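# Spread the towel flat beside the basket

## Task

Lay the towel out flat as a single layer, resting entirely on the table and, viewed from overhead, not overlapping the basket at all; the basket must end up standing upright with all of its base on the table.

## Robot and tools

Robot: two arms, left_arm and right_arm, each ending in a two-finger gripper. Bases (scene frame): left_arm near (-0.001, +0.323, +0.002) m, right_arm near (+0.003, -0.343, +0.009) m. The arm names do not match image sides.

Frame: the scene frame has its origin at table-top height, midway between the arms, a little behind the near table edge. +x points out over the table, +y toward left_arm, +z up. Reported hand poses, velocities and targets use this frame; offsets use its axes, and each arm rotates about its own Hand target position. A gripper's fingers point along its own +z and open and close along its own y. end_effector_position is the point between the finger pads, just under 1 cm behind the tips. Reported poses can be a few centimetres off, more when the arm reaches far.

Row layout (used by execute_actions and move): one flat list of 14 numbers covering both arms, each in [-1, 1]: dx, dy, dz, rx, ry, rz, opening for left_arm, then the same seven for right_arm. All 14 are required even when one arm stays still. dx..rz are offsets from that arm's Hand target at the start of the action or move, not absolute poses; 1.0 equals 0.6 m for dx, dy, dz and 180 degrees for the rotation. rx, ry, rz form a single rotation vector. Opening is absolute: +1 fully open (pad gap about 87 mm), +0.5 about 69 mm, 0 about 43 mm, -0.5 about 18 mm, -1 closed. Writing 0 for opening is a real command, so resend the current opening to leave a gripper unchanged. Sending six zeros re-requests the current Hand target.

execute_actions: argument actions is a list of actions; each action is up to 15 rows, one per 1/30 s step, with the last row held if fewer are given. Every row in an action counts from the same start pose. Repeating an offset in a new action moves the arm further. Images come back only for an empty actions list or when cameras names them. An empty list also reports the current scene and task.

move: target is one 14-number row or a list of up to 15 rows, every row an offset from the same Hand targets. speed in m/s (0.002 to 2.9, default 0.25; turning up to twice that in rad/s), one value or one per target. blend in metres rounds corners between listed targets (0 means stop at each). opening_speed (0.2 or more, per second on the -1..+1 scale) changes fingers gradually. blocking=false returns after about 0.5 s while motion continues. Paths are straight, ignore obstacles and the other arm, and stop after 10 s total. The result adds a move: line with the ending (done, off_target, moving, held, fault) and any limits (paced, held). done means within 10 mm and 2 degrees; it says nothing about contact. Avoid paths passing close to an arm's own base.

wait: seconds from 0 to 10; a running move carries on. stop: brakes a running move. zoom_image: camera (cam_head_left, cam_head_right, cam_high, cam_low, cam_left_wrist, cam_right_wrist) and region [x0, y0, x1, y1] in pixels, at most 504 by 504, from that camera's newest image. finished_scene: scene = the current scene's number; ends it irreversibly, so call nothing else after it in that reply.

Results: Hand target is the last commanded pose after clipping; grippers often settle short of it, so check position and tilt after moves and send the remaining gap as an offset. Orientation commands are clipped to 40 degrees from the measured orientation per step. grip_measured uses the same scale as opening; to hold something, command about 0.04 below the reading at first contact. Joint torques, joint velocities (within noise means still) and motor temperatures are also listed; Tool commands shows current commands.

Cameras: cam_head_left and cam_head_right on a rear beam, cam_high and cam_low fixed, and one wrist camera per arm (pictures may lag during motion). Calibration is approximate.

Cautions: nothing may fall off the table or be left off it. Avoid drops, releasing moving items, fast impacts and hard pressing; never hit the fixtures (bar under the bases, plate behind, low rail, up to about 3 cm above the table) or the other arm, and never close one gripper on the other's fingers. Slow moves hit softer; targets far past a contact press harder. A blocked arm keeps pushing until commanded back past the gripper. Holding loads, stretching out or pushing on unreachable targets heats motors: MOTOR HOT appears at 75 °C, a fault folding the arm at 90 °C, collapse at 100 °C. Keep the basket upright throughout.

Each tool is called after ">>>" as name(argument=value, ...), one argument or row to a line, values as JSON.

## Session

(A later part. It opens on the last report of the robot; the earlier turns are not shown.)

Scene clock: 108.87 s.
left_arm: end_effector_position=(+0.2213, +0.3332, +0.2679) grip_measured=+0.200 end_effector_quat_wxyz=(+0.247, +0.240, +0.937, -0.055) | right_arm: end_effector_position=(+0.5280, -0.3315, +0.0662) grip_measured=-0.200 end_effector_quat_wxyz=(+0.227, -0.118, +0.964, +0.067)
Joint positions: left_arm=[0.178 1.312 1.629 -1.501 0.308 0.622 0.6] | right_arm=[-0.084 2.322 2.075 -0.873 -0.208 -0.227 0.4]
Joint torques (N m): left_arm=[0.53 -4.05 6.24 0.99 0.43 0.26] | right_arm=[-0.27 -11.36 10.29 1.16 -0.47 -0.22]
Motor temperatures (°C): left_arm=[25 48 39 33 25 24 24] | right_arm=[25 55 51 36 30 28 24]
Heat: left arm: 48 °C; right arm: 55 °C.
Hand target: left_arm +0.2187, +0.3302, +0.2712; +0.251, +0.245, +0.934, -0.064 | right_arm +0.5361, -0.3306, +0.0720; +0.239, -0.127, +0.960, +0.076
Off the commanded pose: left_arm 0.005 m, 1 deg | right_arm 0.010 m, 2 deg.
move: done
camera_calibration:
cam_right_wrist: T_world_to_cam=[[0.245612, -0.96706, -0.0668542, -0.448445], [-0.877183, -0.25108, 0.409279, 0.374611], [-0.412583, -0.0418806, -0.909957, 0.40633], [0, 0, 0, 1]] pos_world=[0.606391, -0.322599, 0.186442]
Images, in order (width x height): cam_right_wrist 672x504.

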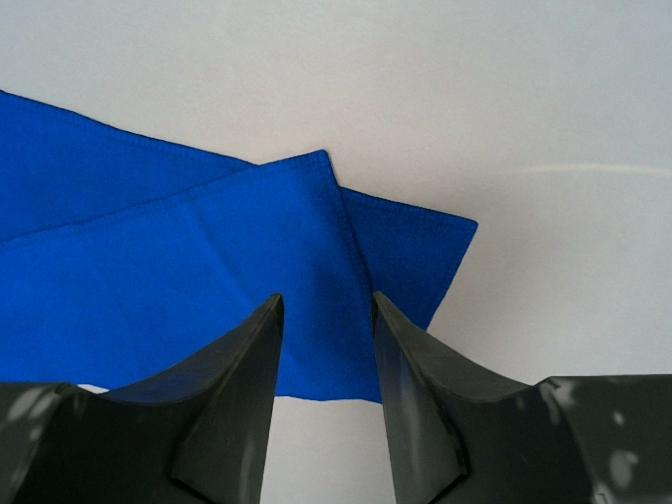

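>>> move(
  target=[
    [0,0,0,0,0,0,0.2,0,0.003,-0.1,0,0,0,-0.2],
    [0,0,0,0,0,0,0.2,0,0.003,-0.1,0,0,0,-0.6],
  ],
  cameras=["cam_right_wrist"],
  speed=0.1,
  opening_speed=0.4,
)

>>> zoom_image(
  camera="cam_right_wrist",
  region=[230, 220, 450, 385],
)

Scene clock: 112.63 s.
left_arm: end_effector_position=(+0.2213, +0.3332, +0.2679) grip_measured=+0.200 end_effector_quat_wxyz=(+0.247, +0.240, +0.937, -0.055) | right_arm: end_effector_position=(+0.5345, -0.3290, +0.0266) grip_measured=-0.599 end_effector_quat_wxyz=(+0.239, -0.121, +0.961, +0.074)
Joint positions: left_arm=[0.178 1.312 1.629 -1.501 0.308 0.622 0.6] | right_arm=[-0.084 2.346 1.95 -0.7 -0.227 -0.227 0.2]
Joint torques (N m): left_arm=[0.69 -3.95 6.22 0.97 0.4 0.27] | right_arm=[0.34 -10.73 5.18 1.64 -0.31 -0.12]
Motor temperatures (°C): left_arm=[25 47 39 33 25 24 24] | right_arm=[25 55 51 36 30 27 24]
Heat: left arm: 47 °C; right arm: 55 °C.
Hand target: left_arm +0.2187, +0.3302, +0.2712; +0.251, +0.245, +0.934, -0.064 | right_arm +0.5361, -0.3288, +0.0119; +0.239, -0.127, +0.960, +0.076
Off the commanded pose: left_arm 0.005 m, 1 deg | right_arm 0.015 m, 1 deg.
move: off_target (right_arm); target 2's new opening was sent with right_arm's hand 0.014 m and 2 deg from that target
camera_calibration:
cam_right_wrist: T_world_to_cam=[[0.25535, -0.96386, -0.0759634, -0.454156], [-0.88476, -0.264629, 0.383629, 0.397419], [-0.389866, -0.0307502, -0.920358, 0.364888], [0, 0, 0, 1]] pos_world=[0.609847, -0.321354, 0.148867]
Images, in order (width x height): cam_right_wrist 672x504.

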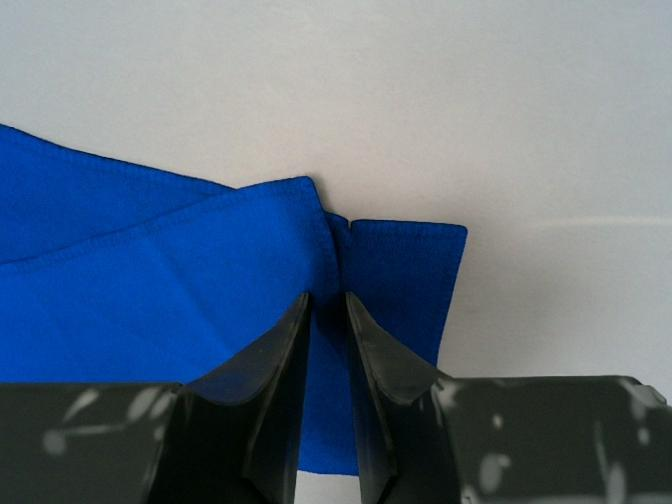

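Scaled by 2.291 from the camera's 672x504 image, which has a finer 960x720 frame.

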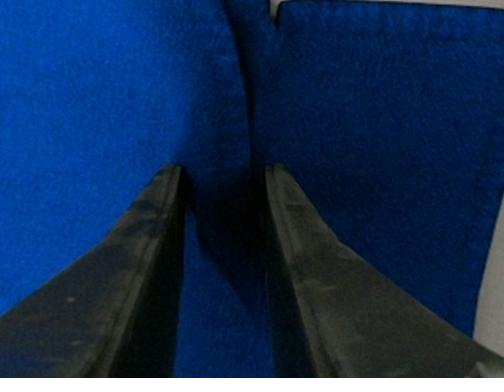

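>>> move(
  target=[
    [0,0,0,0,0,0,0.2,0,0,0.02,0,0,0,-0.6],
    [0,0,0,0,0,0,0.2,0,0,0.02,0,0,0,-1],
    [0,0,0,0,0,0,0.2,-0.05,0.03,0.2,0,0,0,-1],
  ],
  cameras=["cam_right_wrist","cam_head_right","cam_high","cam_low"],
  speed=0.1,
  opening_speed=0.4,
)

Scene clock: 117.50 s.
left_arm: end_effector_position=(+0.2213, +0.3332, +0.2679) grip_measured=+0.200 end_effector_quat_wxyz=(+0.247, +0.240, +0.937, -0.055) | right_arm: end_effector_position=(+0.5054, -0.3113, +0.1014) grip_measured=-0.825 end_effector_quat_wxyz=(+0.217, -0.128, +0.964, +0.084)
Joint positions: left_arm=[0.178 1.312 1.629 -1.501 0.308 0.622 0.6] | right_arm=[-0.054 2.237 2.074 -0.974 -0.23 -0.214 0.088]
Joint torques (N m): left_arm=[0.54 -4.1 6.22 0.97 0.39 0.26] | right_arm=[0.53 -15.34 10.39 0.75 -0.1 0.01]
Motor temperatures (°C): left_arm=[25 47 39 33 25 24 24] | right_arm=[25 56 51 35 30 27 24]
Heat: left arm: 47 °C; right arm: 56 °C.
Hand target: left_arm +0.2187, +0.3302, +0.2712; +0.251, +0.245, +0.934, -0.064 | right_arm +0.5061, -0.3110, +0.1318; +0.239, -0.127, +0.960, +0.076
Off the commanded pose: left_arm 0.005 m, 1 deg | right_arm 0.031 m, 3 deg.
move: off_target (right_arm)
camera_calibration:
cam_right_wrist: T_world_to_cam=[[0.270537, -0.957873, -0.0963856, -0.427637], [-0.861332, -0.285553, 0.420198, 0.325593], [-0.43002, -0.030659, -0.902299, 0.441383], [0, 0, 0, 1]] pos_world=[0.585939, -0.303115, 0.220228]
Images, in order (width x height): cam_head_right 672x504, cam_high 672x504, cam_low 672x504, cam_right_wrist 672x504.

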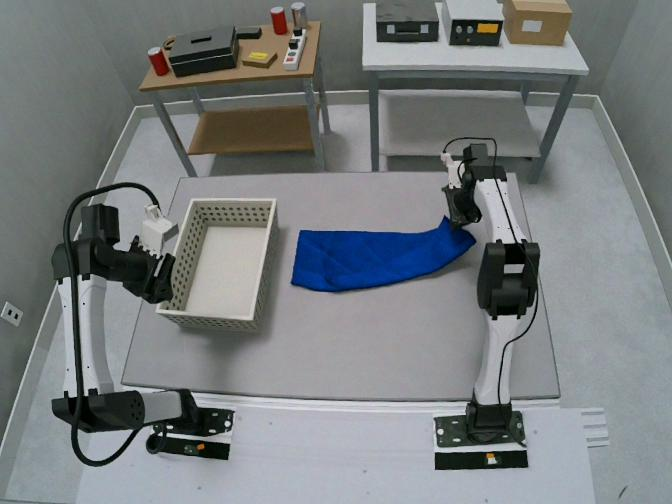

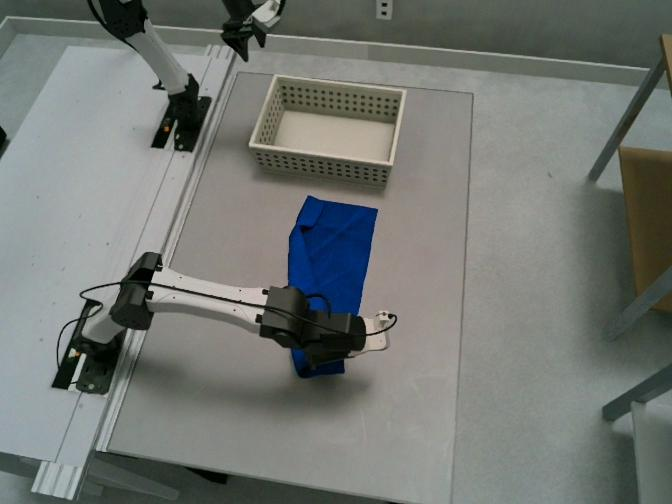

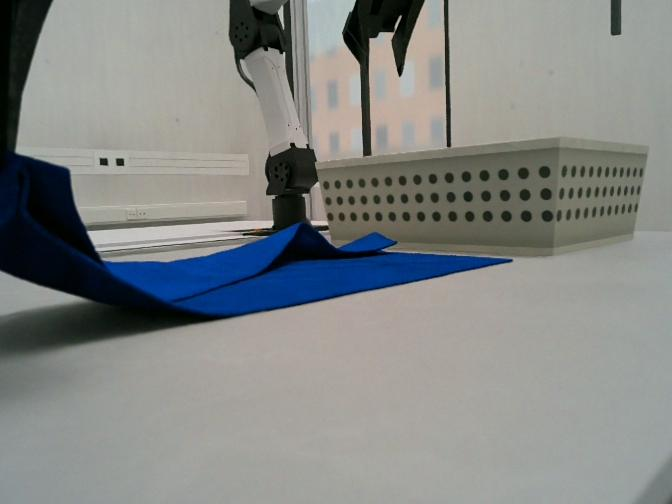

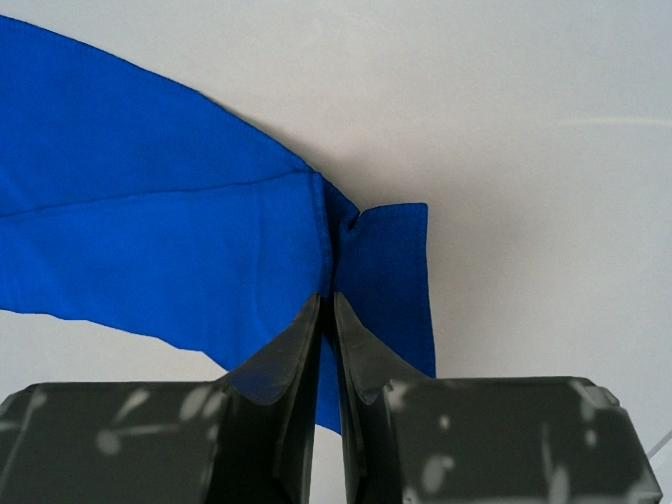

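>>> move(
  target=[
    [0,0,0,0,0,0,0.2,0.06,-0.035,-0.16,0,0,0,-1],
    [0,0,0,0,0,0,0.2,0.06,-0.035,-0.16,0,0,0,-0.1],
    [0,0,0,0,0,0,0.2,0.06,-0.035,-0.07,0,0,0,-0.2],
  ],
  cameras=["cam_right_wrist","cam_low"],
  speed=0.1,
  opening_speed=0.6,
)

Scene clock: 124.53 s.
left_arm: end_effector_position=(+0.2213, +0.3332, +0.2679) grip_measured=+0.200 end_effector_quat_wxyz=(+0.247, +0.240, +0.937, -0.055) | right_arm: end_effector_position=(+0.5413, -0.3277, +0.0834) grip_measured=-0.200 end_effector_quat_wxyz=(+0.238, -0.123, +0.960, +0.076)
Joint positions: left_arm=[0.178 1.312 1.629 -1.501 0.308 0.622 0.6] | right_arm=[-0.083 2.369 2.217 -0.945 -0.23 -0.228 0.4]
Joint torques (N m): left_arm=[0.62 -4 6.16 1 0.43 0.25] | right_arm=[-0.39 -12.26 10.58 0.82 -0.31 -0.14]
Motor temperatures (°C): left_arm=[25 46 39 32 25 24 24] | right_arm=[25 57 51 35 30 27 24]
Heat: left arm: 46 °C; right arm: 57 °C.
Hand target: left_arm +0.2187, +0.3302, +0.2712; +0.251, +0.245, +0.934, -0.064 | right_arm +0.5421, -0.3318, +0.0898; +0.239, -0.127, +0.960, +0.076
Off the commanded pose: left_arm 0.005 m, 1 deg | right_arm 0.008 m, 1 deg.
move: done; target 2's new opening was sent with right_arm's hand 0.011 m and 2 deg from that target
camera_calibration:
cam_right_wrist: T_world_to_cam=[[0.25862, -0.9628, -0.0783087, -0.451448], [-0.883364, -0.268526, 0.384137, 0.37993], [-0.390875, -0.0301705, -0.919949, 0.420527], [0, 0, 0, 1]] pos_world=[0.616744, -0.319946, 0.205566]
Images, in order (width x height): cam_low 672x504, cam_right_wrist 672x504.

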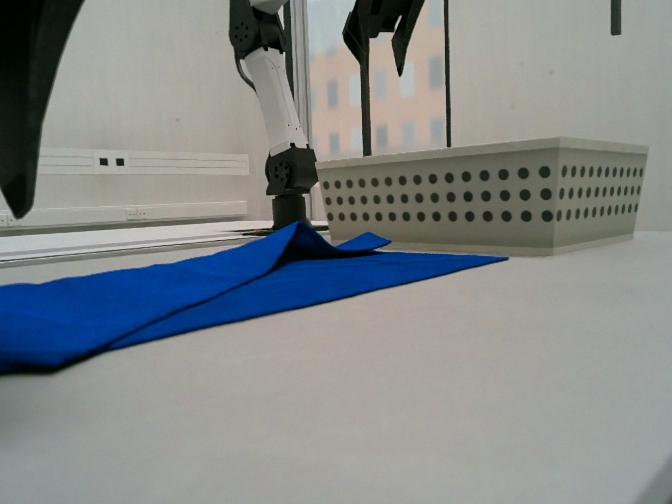

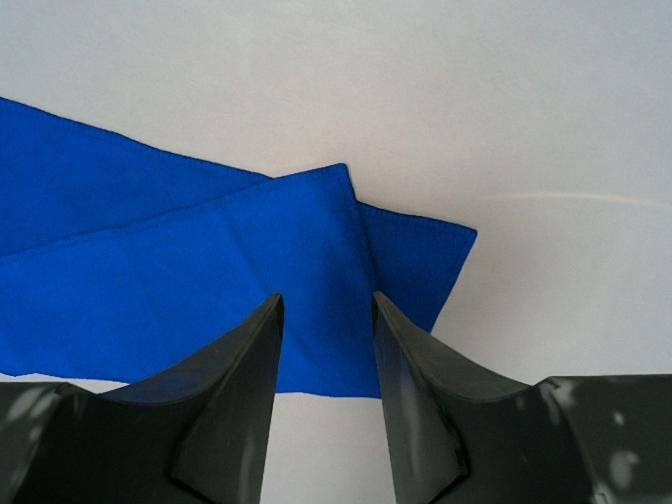

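>>> move(
  target=[
    [0,0,0,0,0,0,0.2,0.037,0.0175,-0.03,0,0,0,-0.2],
    [0,0,0,0,0,0,0.2,0.037,0.0175,-0.118,0,0,0,-0.2],
  ],
  cameras=["cam_right_wrist"],
  speed=0.1,
)

>>> zoom_image(
  camera="cam_right_wrist",
  region=[230, 200, 450, 365],
)

Scene clock: 128.03 s.
left_arm: end_effector_position=(+0.2213, +0.3332, +0.2679) grip_measured=+0.200 end_effector_quat_wxyz=(+0.247, +0.240, +0.937, -0.055) | right_arm: end_effector_position=(+0.5575, -0.3227, +0.0260) grip_measured=-0.200 end_effector_quat_wxyz=(+0.226, -0.127, +0.963, +0.079)
Joint positions: left_arm=[0.178 1.312 1.629 -1.501 0.308 0.622 0.6] | right_arm=[-0.072 2.498 2.229 -0.853 -0.23 -0.228 0.4]
Joint torques (N m): left_arm=[0.62 -3.95 6 0.96 0.36 0.24] | right_arm=[0.55 -13.16 5.27 1.85 -0.15 0.01]
Motor temperatures (°C): left_arm=[25 45 39 32 25 24 24] | right_arm=[25 57 51 35 30 27 24]
Heat: left arm: 45 °C; right arm: 57 °C.
Hand target: left_arm +0.2187, +0.3302, +0.2712; +0.251, +0.245, +0.934, -0.064 | right_arm +0.5643, -0.3213, +0.0190; +0.239, -0.127, +0.960, +0.076
Off the commanded pose: left_arm 0.005 m, 1 deg | right_arm 0.010 m, 2 deg.
move: done
camera_calibration:
cam_right_wrist: T_world_to_cam=[[0.266997, -0.959891, -0.0855712, -0.458991], [-0.870601, -0.278327, 0.405695, 0.406783], [-0.41324, -0.033821, -0.909994, 0.385222], [0, 0, 0, 1]] pos_world=[0.635884, -0.314334, 0.146243]
Images, in order (width x height): cam_right_wrist 672x504.

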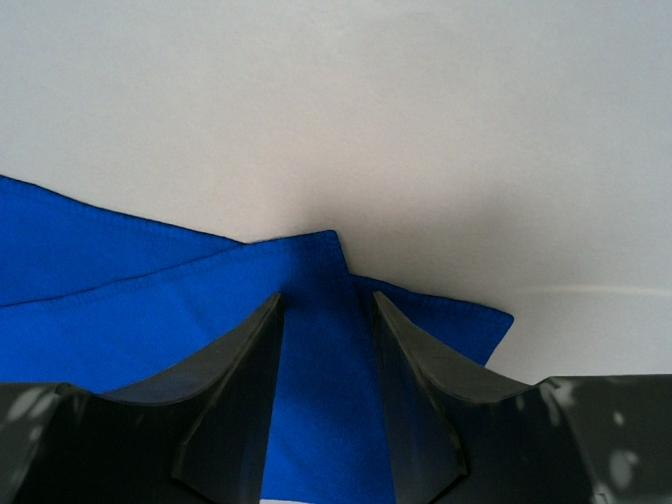

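Scaled by 2.291 from the camera's 672x504 image, which has a finer 960x720 frame.

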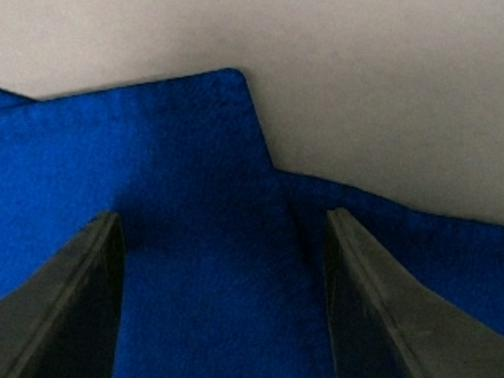

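>>> move(
  target=[
    [0,0,0,0,0,0,0.2,0,0,0.07,0,0,0,-0.2],
    [0,0,0,0,0,0,0.2,0.024,0.005,0.07,0,0,0,-0.2],
    [0,0,0,0,0,0,0.2,0.024,0.005,0.0,0,0,0,-0.2],
    [0,0,0,0,0,0,0.2,0.024,0.005,0.0,0,0,0,-0.6],
  ],
  cameras=["cam_right_wrist"],
  speed=0.1,
  opening_speed=0.4,
)

>>> zoom_image(
  camera="cam_right_wrist",
  region=[230, 200, 450, 365],
)

Scene clock: 132.90 s.
left_arm: end_effector_position=(+0.2213, +0.3332, +0.2679) grip_measured=+0.200 end_effector_quat_wxyz=(+0.247, +0.240, +0.937, -0.055) | right_arm: end_effector_position=(+0.5764, -0.3187, +0.0260) grip_measured=-0.599 end_effector_quat_wxyz=(+0.235, -0.128, +0.960, +0.082)
Joint positions: left_arm=[0.178 1.312 1.629 -1.501 0.308 0.622 0.6] | right_arm=[-0.067 2.599 2.412 -0.916 -0.236 -0.222 0.2]
Joint torques (N m): left_arm=[0.57 -4.05 6.13 0.96 0.39 0.25] | right_arm=[0.83 -13.93 4.83 1.6 -0.13 0.03]
Motor temperatures (°C): left_arm=[25 45 39 32 25 24 24] | right_arm=[25 58 50 35 30 27 24]
Heat: left arm: 45 °C; right arm: 58 °C.
Hand target: left_arm +0.2187, +0.3302, +0.2712; +0.251, +0.245, +0.934, -0.064 | right_arm +0.5787, -0.3184, +0.0191; +0.239, -0.127, +0.960, +0.076
Off the commanded pose: left_arm 0.005 m, 1 deg | right_arm 0.007 m, 1 deg.
move: done
camera_calibration:
cam_right_wrist: T_world_to_cam=[[0.271215, -0.958457, -0.0883354, -0.462051], [-0.876886, -0.283885, 0.387919, 0.426705], [-0.39688, -0.0277493, -0.917451, 0.385855], [0, 0, 0, 1]] pos_world=[0.652625, -0.311013, 0.147661]
Images, in order (width x height): cam_right_wrist 672x504.

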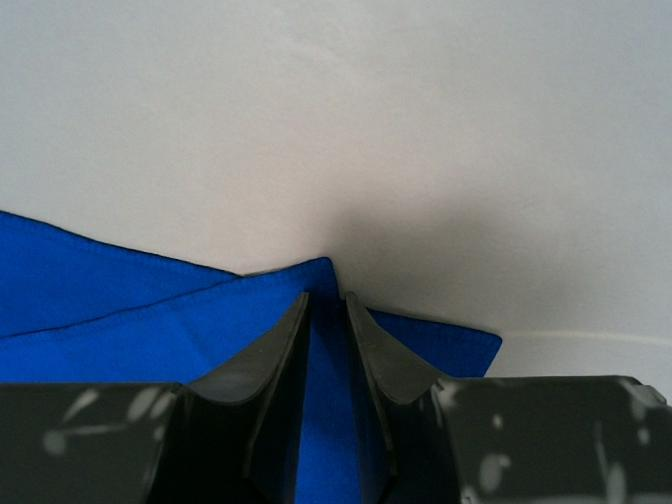

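Scaled by 2.291 from the camera's 672x504 image, which has a finer 960x720 frame.

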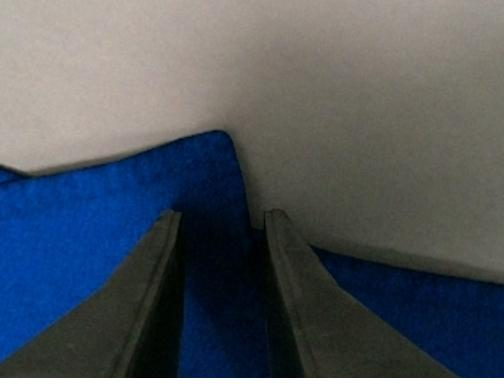

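Good. Close and lift high.

>>> move(
  target=[
    [0,0,0,0,0,0,0.2,0,0,0,0,0,0,-1],
    [0,0,0,0,0,0,0.2,-0.06,0.02,0.17,0,0,0,-1],
  ],
  cameras=["cam_right_wrist","cam_high","cam_low"],
  speed=0.12,
  opening_speed=0.4,
)

Scene clock: 136.60 s.
left_arm: end_effector_position=(+0.2213, +0.3332, +0.2679) grip_measured=+0.200 end_effector_quat_wxyz=(+0.247, +0.240, +0.937, -0.055) | right_arm: end_effector_position=(+0.5424, -0.3065, +0.0874) grip_measured=-0.917 end_effector_quat_wxyz=(+0.216, -0.128, +0.964, +0.085)
Joint positions: left_arm=[0.178 1.312 1.629 -1.501 0.308 0.622 0.6] | right_arm=[-0.045 2.456 2.401 -1.083 -0.228 -0.205 0.042]
Joint torques (N m): left_arm=[0.58 -3.97 6.26 0.97 0.38 0.26] | right_arm=[0.51 -16.96 10.26 0.8 -0.03 0.09]
Motor temperatures (°C): left_arm=[25 44 39 32 25 24 24] | right_arm=[25 60 50 35 30 27 24]
Heat: left arm: 44 °C; right arm: 60 °C.
Hand target: left_arm +0.2187, +0.3302, +0.2712; +0.251, +0.245, +0.934, -0.064 | right_arm +0.5427, -0.3063, +0.1212; +0.239, -0.127, +0.960, +0.076
Off the commanded pose: left_arm 0.005 m, 1 deg | right_arm 0.034 m, 3 deg.
move: off_target (right_arm)
camera_calibration:
cam_right_wrist: T_world_to_cam=[[0.27053, -0.957571, -0.0993498, -0.434074], [-0.860127, -0.286767, 0.421837, 0.363518], [-0.43243, -0.0286662, -0.901212, 0.446617], [0, 0, 0, 1]] pos_world=[0.623232, -0.298609, 0.206026]
Images, in order (width x height): cam_high 672x504, cam_low 672x504, cam_right_wrist 672x504.

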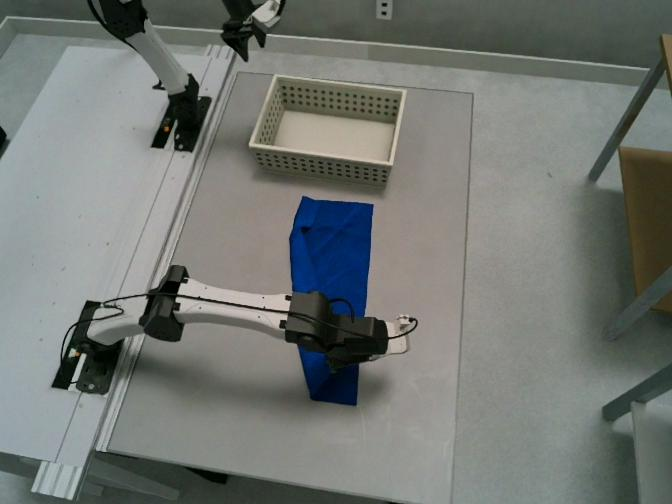

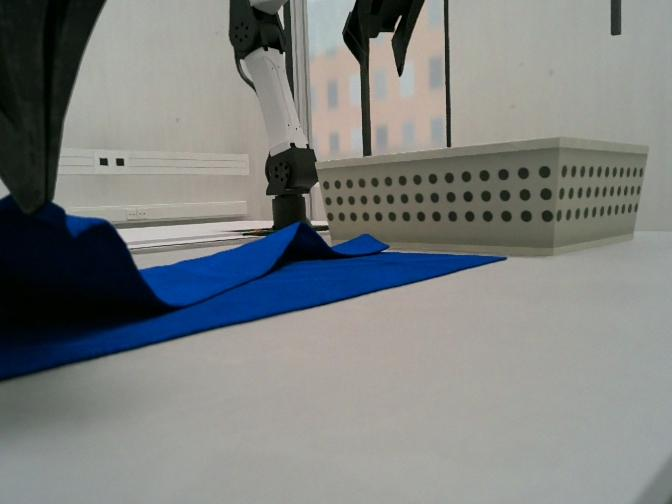

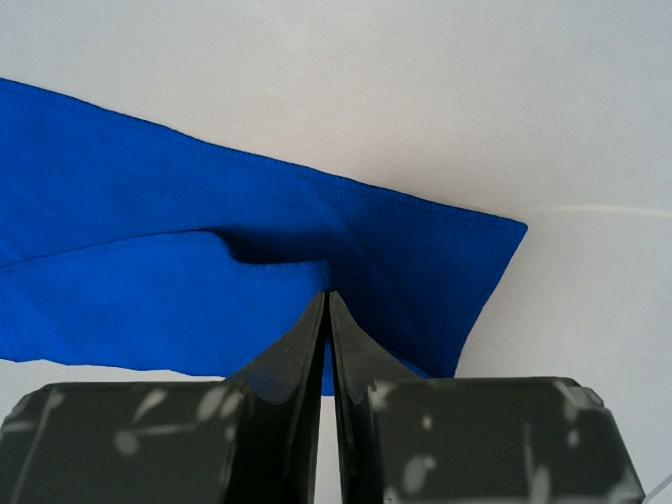

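>>> move(
  target=[
    [0,0,0,0,0,0,0.2,-0.105,-0.056,0.148,0,0,0,-1],
    [0,0,0,0,0,0,0.2,-0.255,-0.123,0.09,0,0,0,-1],
    [0,0,0,0,0,0,0.2,-0.346,-0.165,-0.119,0,0,0,-1],
  ],
  cameras=["cam_right_wrist","cam_high","cam_low","cam_head_right"],
  speed=0.15,
  blend=0.03,
)

Scene clock: 140.73 s.
left_arm: end_effector_position=(+0.2213, +0.3332, +0.2679) grip_measured=+0.200 end_effector_quat_wxyz=(+0.247, +0.240, +0.937, -0.055) | right_arm: end_effector_position=(+0.3259, -0.4046, +0.0410) grip_measured=-0.917 end_effector_quat_wxyz=(+0.206, -0.116, +0.968, +0.078)
Joint positions: left_arm=[0.178 1.312 1.629 -1.501 0.308 0.622 0.6] | right_arm=[-0.357 1.672 1.043 -0.606 -0.323 -0.487 0.042]
Joint torques (N m): left_arm=[0.54 -4.05 6.2 0.99 0.39 0.27] | right_arm=[-0.36 -9.52 5.81 1.46 -0.6 -0.18]
Motor temperatures (°C): left_arm=[25 44 39 32 25 24 24] | right_arm=[25 61 50 35 30 27 24]
Heat: left arm: 44 °C; right arm: 61 °C.
Hand target: left_arm +0.2187, +0.3302, +0.2712; +0.251, +0.245, +0.934, -0.064 | right_arm +0.3351, -0.4053, +0.0498; +0.239, -0.127, +0.960, +0.076
Off the commanded pose: left_arm 0.005 m, 1 deg | right_arm 0.013 m, 4 deg.
move: off_target (right_arm)
camera_calibration:
cam_right_wrist: T_world_to_cam=[[0.244981, -0.964977, -0.0938298, -0.469045], [-0.857767, -0.260833, 0.442947, 0.177674], [-0.451908, -0.0280294, -0.891624, 0.314615], [0, 0, 0, 1]] pos_world=[0.409486, -0.397456, 0.157808]
Images, in order (width x height): cam_head_right 672x504, cam_high 672x504, cam_low 672x504, cam_right_wrist 672x504.

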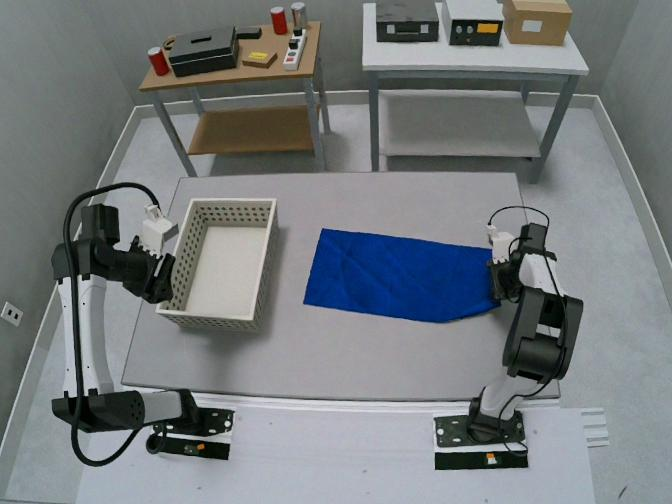

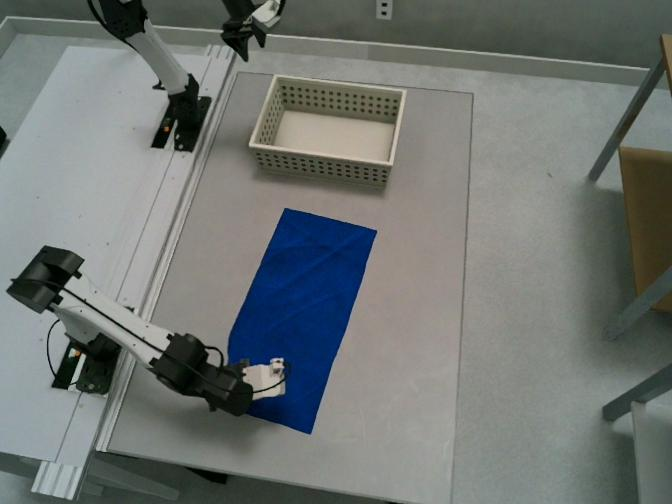

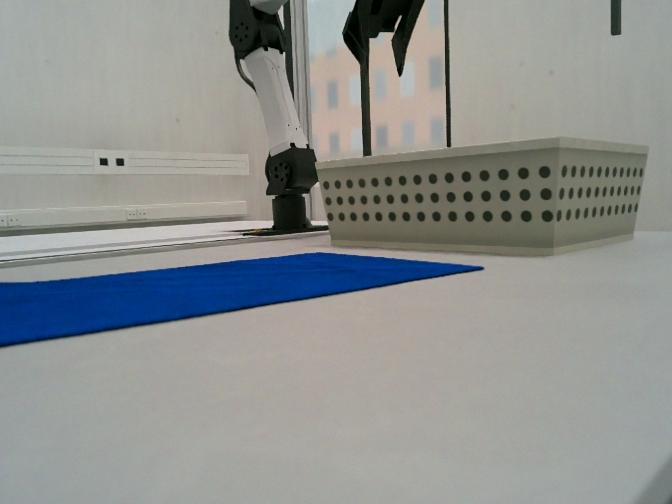

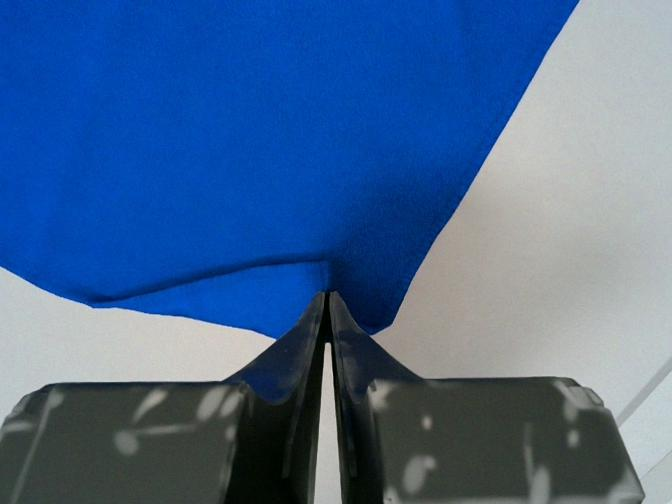

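>>> move(
  target=[
    [0,0,0,0,0,0,0.2,-0.02,0,0.09,0,0,0,-1],
    [0,0,0,0,0,0,0.2,-0.10,-0.03,0.06,0,0,0,-1],
    [0,0,0,0,0,0,0.2,-0.125,-0.035,-0.02,0,0,0,-1],
  ],
  cameras=["cam_right_wrist","cam_high","cam_low"],
  speed=0.12,
  blend=0.02,
)

Scene clock: 143.43 s.
left_arm: end_effector_position=(+0.2213, +0.3332, +0.2679) grip_measured=+0.200 end_effector_quat_wxyz=(+0.247, +0.240, +0.937, -0.055) | right_arm: end_effector_position=(+0.2522, -0.4248, +0.0360) grip_measured=-0.917 end_effector_quat_wxyz=(+0.215, -0.117, +0.966, +0.078)
Joint positions: left_arm=[0.178 1.312 1.629 -1.501 0.308 0.622 0.6] | right_arm=[-0.534 1.453 0.801 -0.629 -0.386 -0.665 0.042]
Joint torques (N m): left_arm=[0.47 -3.93 6.15 0.95 0.39 0.28] | right_arm=[-0.49 -5.79 5.75 1.31 -0.62 -0.19]
Motor temperatures (°C): left_arm=[25 44 39 32 25 24 24] | right_arm=[25 60 50 34 30 27 24]
Heat: left arm: 44 °C; right arm: 60 °C.
Hand target: left_arm +0.2187, +0.3302, +0.2712; +0.251, +0.245, +0.934, -0.064 | right_arm +0.2601, -0.4263, +0.0378; +0.239, -0.127, +0.960, +0.076
Off the commanded pose: left_arm 0.005 m, 1 deg | right_arm 0.008 m, 3 deg.
move: off_target (right_arm)
camera_calibration:
cam_right_wrist: T_world_to_cam=[[0.247788, -0.964538, -0.0909263, -0.471478], [-0.865277, -0.262545, 0.427043, 0.113127], [-0.435772, -0.0271397, -0.899648, 0.272887], [0, 0, 0, 1]] pos_world=[0.333629, -0.417651, 0.154322]
Images, in order (width x height): cam_high 672x504, cam_low 672x504, cam_right_wrist 672x504.

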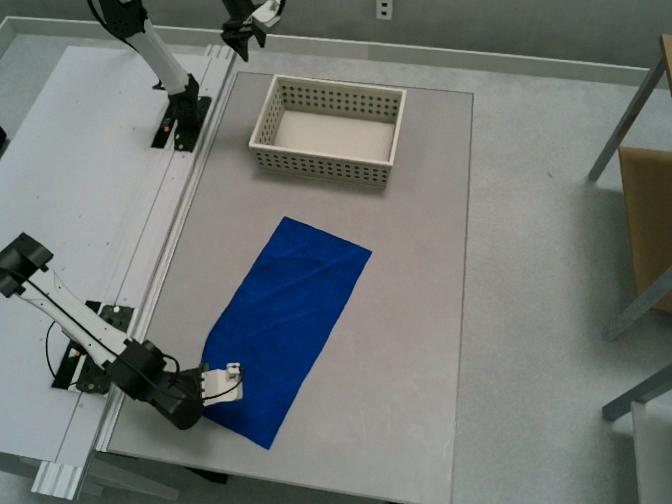

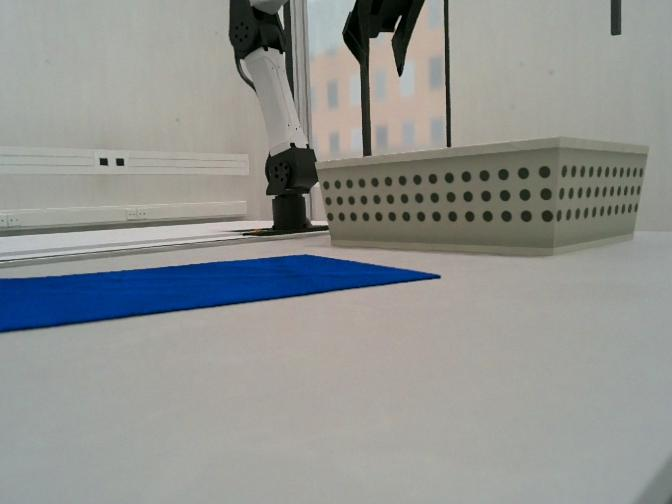

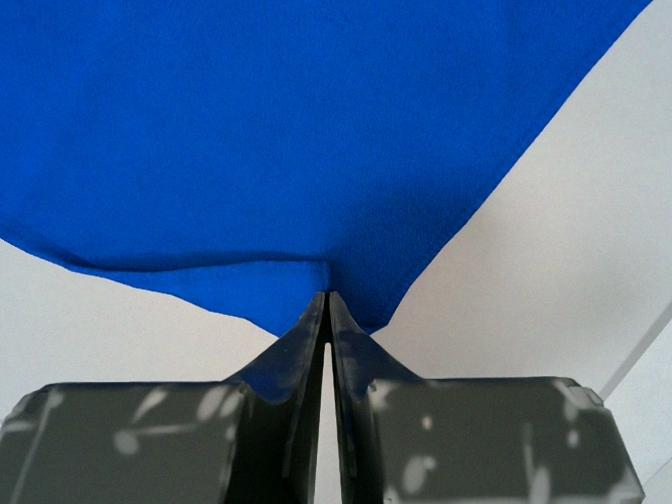

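>>> move(
  target=[
    [0,0,0,0,0,0,0.2,-0.01,0,-0.02,0,0,0,-1],
    [0,0,0,0,0,0,0.2,-0.01,0,-0.02,0,0,0,0],
    [0,0,0,0,0,0,0.2,-0.01,0,0.22,0,0,0,0],
  ],
  cameras=["cam_right_wrist","cam_high","cam_low","cam_head_right"],
  speed=0.15,
  opening_speed=0.8,
)

>>> zoom_image(
  camera="cam_high",
  region=[180, 200, 400, 460],
)

Scene clock: 148.97 s.
left_arm: end_effector_position=(+0.2213, +0.3332, +0.2679) grip_measured=+0.200 end_effector_quat_wxyz=(+0.247, +0.240, +0.937, -0.055) | right_arm: end_effector_position=(+0.2527, -0.4285, +0.1586) grip_measured=+0.000 end_effector_quat_wxyz=(+0.226, -0.120, +0.964, +0.070)
Joint positions: left_arm=[0.178 1.312 1.629 -1.501 0.308 0.622 0.6] | right_arm=[-0.555 1.359 1.216 -1.12 -0.392 -0.687 0.5]
Joint torques (N m): left_arm=[0.58 -3.99 6.24 0.98 0.38 0.26] | right_arm=[-0.46 -5.5 9.76 0.57 -0.65 -0.22]
Motor temperatures (°C): left_arm=[25 43 39 32 25 24 24] | right_arm=[25 58 50 34 30 27 24]
Heat: left arm: 43 °C; right arm: 58 °C.
Hand target: left_arm +0.2187, +0.3302, +0.2712; +0.251, +0.245, +0.934, -0.064 | right_arm +0.2541, -0.4264, +0.1698; +0.239, -0.127, +0.960, +0.076
Off the commanded pose: left_arm 0.005 m, 1 deg | right_arm 0.012 m, 2 deg.
move: off_target (right_arm); target 2's new opening was sent with right_arm's hand 0.008 m and 3 deg from that target
camera_calibration:
cam_right_wrist: T_world_to_cam=[[0.249994, -0.965507, -0.072793, -0.467935], [-0.875139, -0.257483, 0.409676, 0.0676559], [-0.414288, -0.0387127, -0.909322, 0.374367], [0, 0, 0, 1]] pos_world=[0.331285, -0.419881, 0.278641]
Images, in order (width x height): cam_head_right 672x504, cam_high 672x504, cam_low 672x504, cam_right_wrist 672x504.

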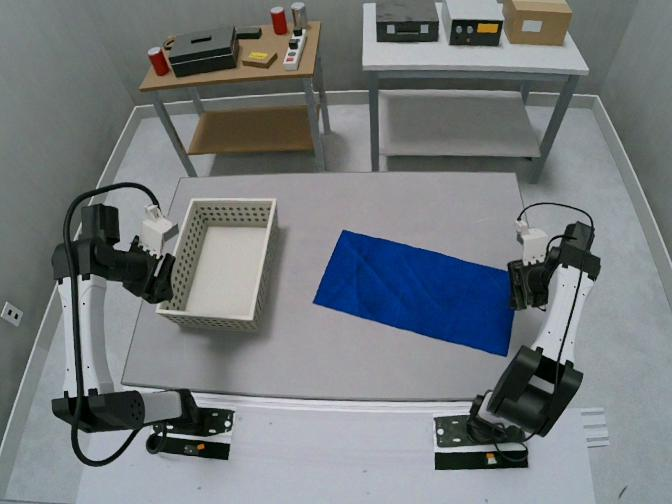

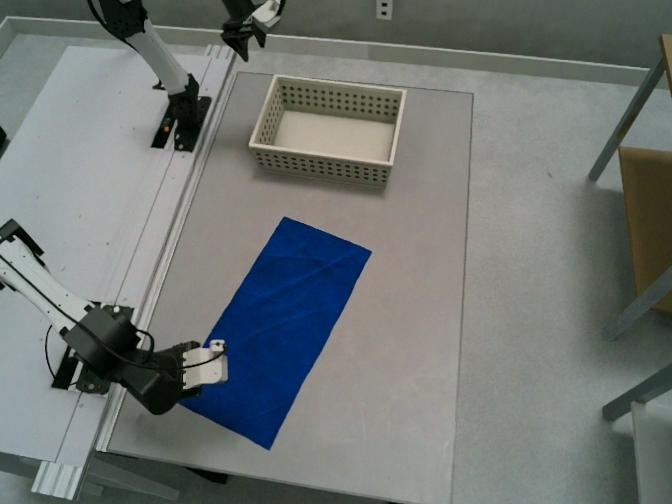

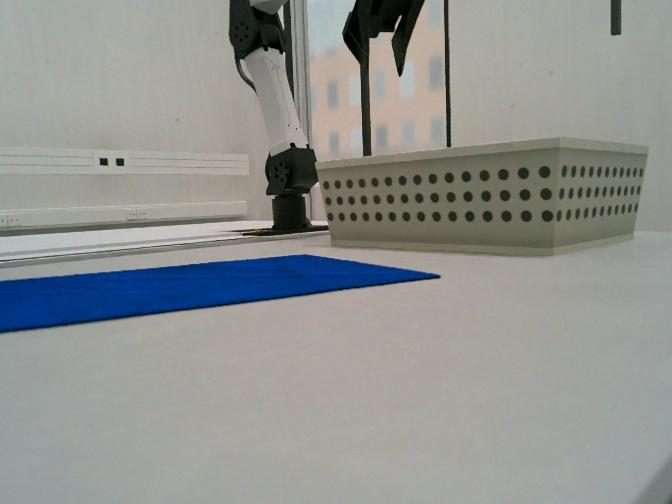

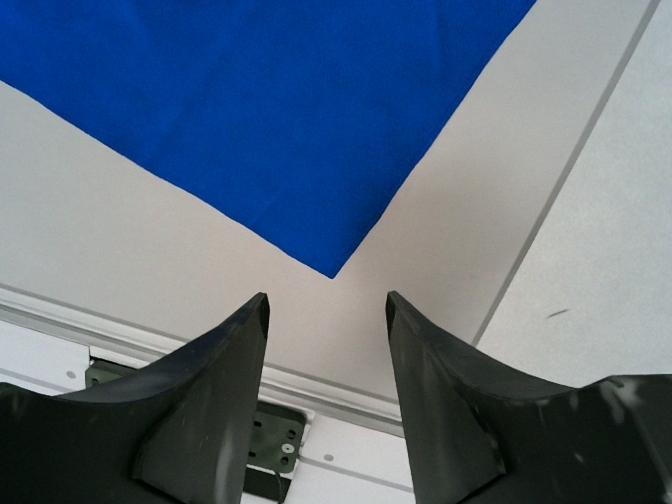

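Scaled by 1.938 from the camera's 672x504 image, which has a finer 960x720 frame.

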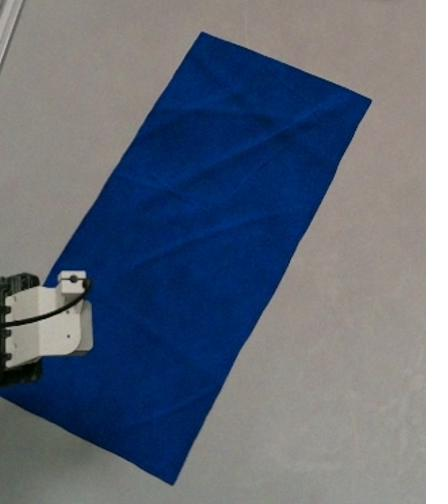

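>>> finished_scene(
  scene=1,
)

The scene is finished: the task was done.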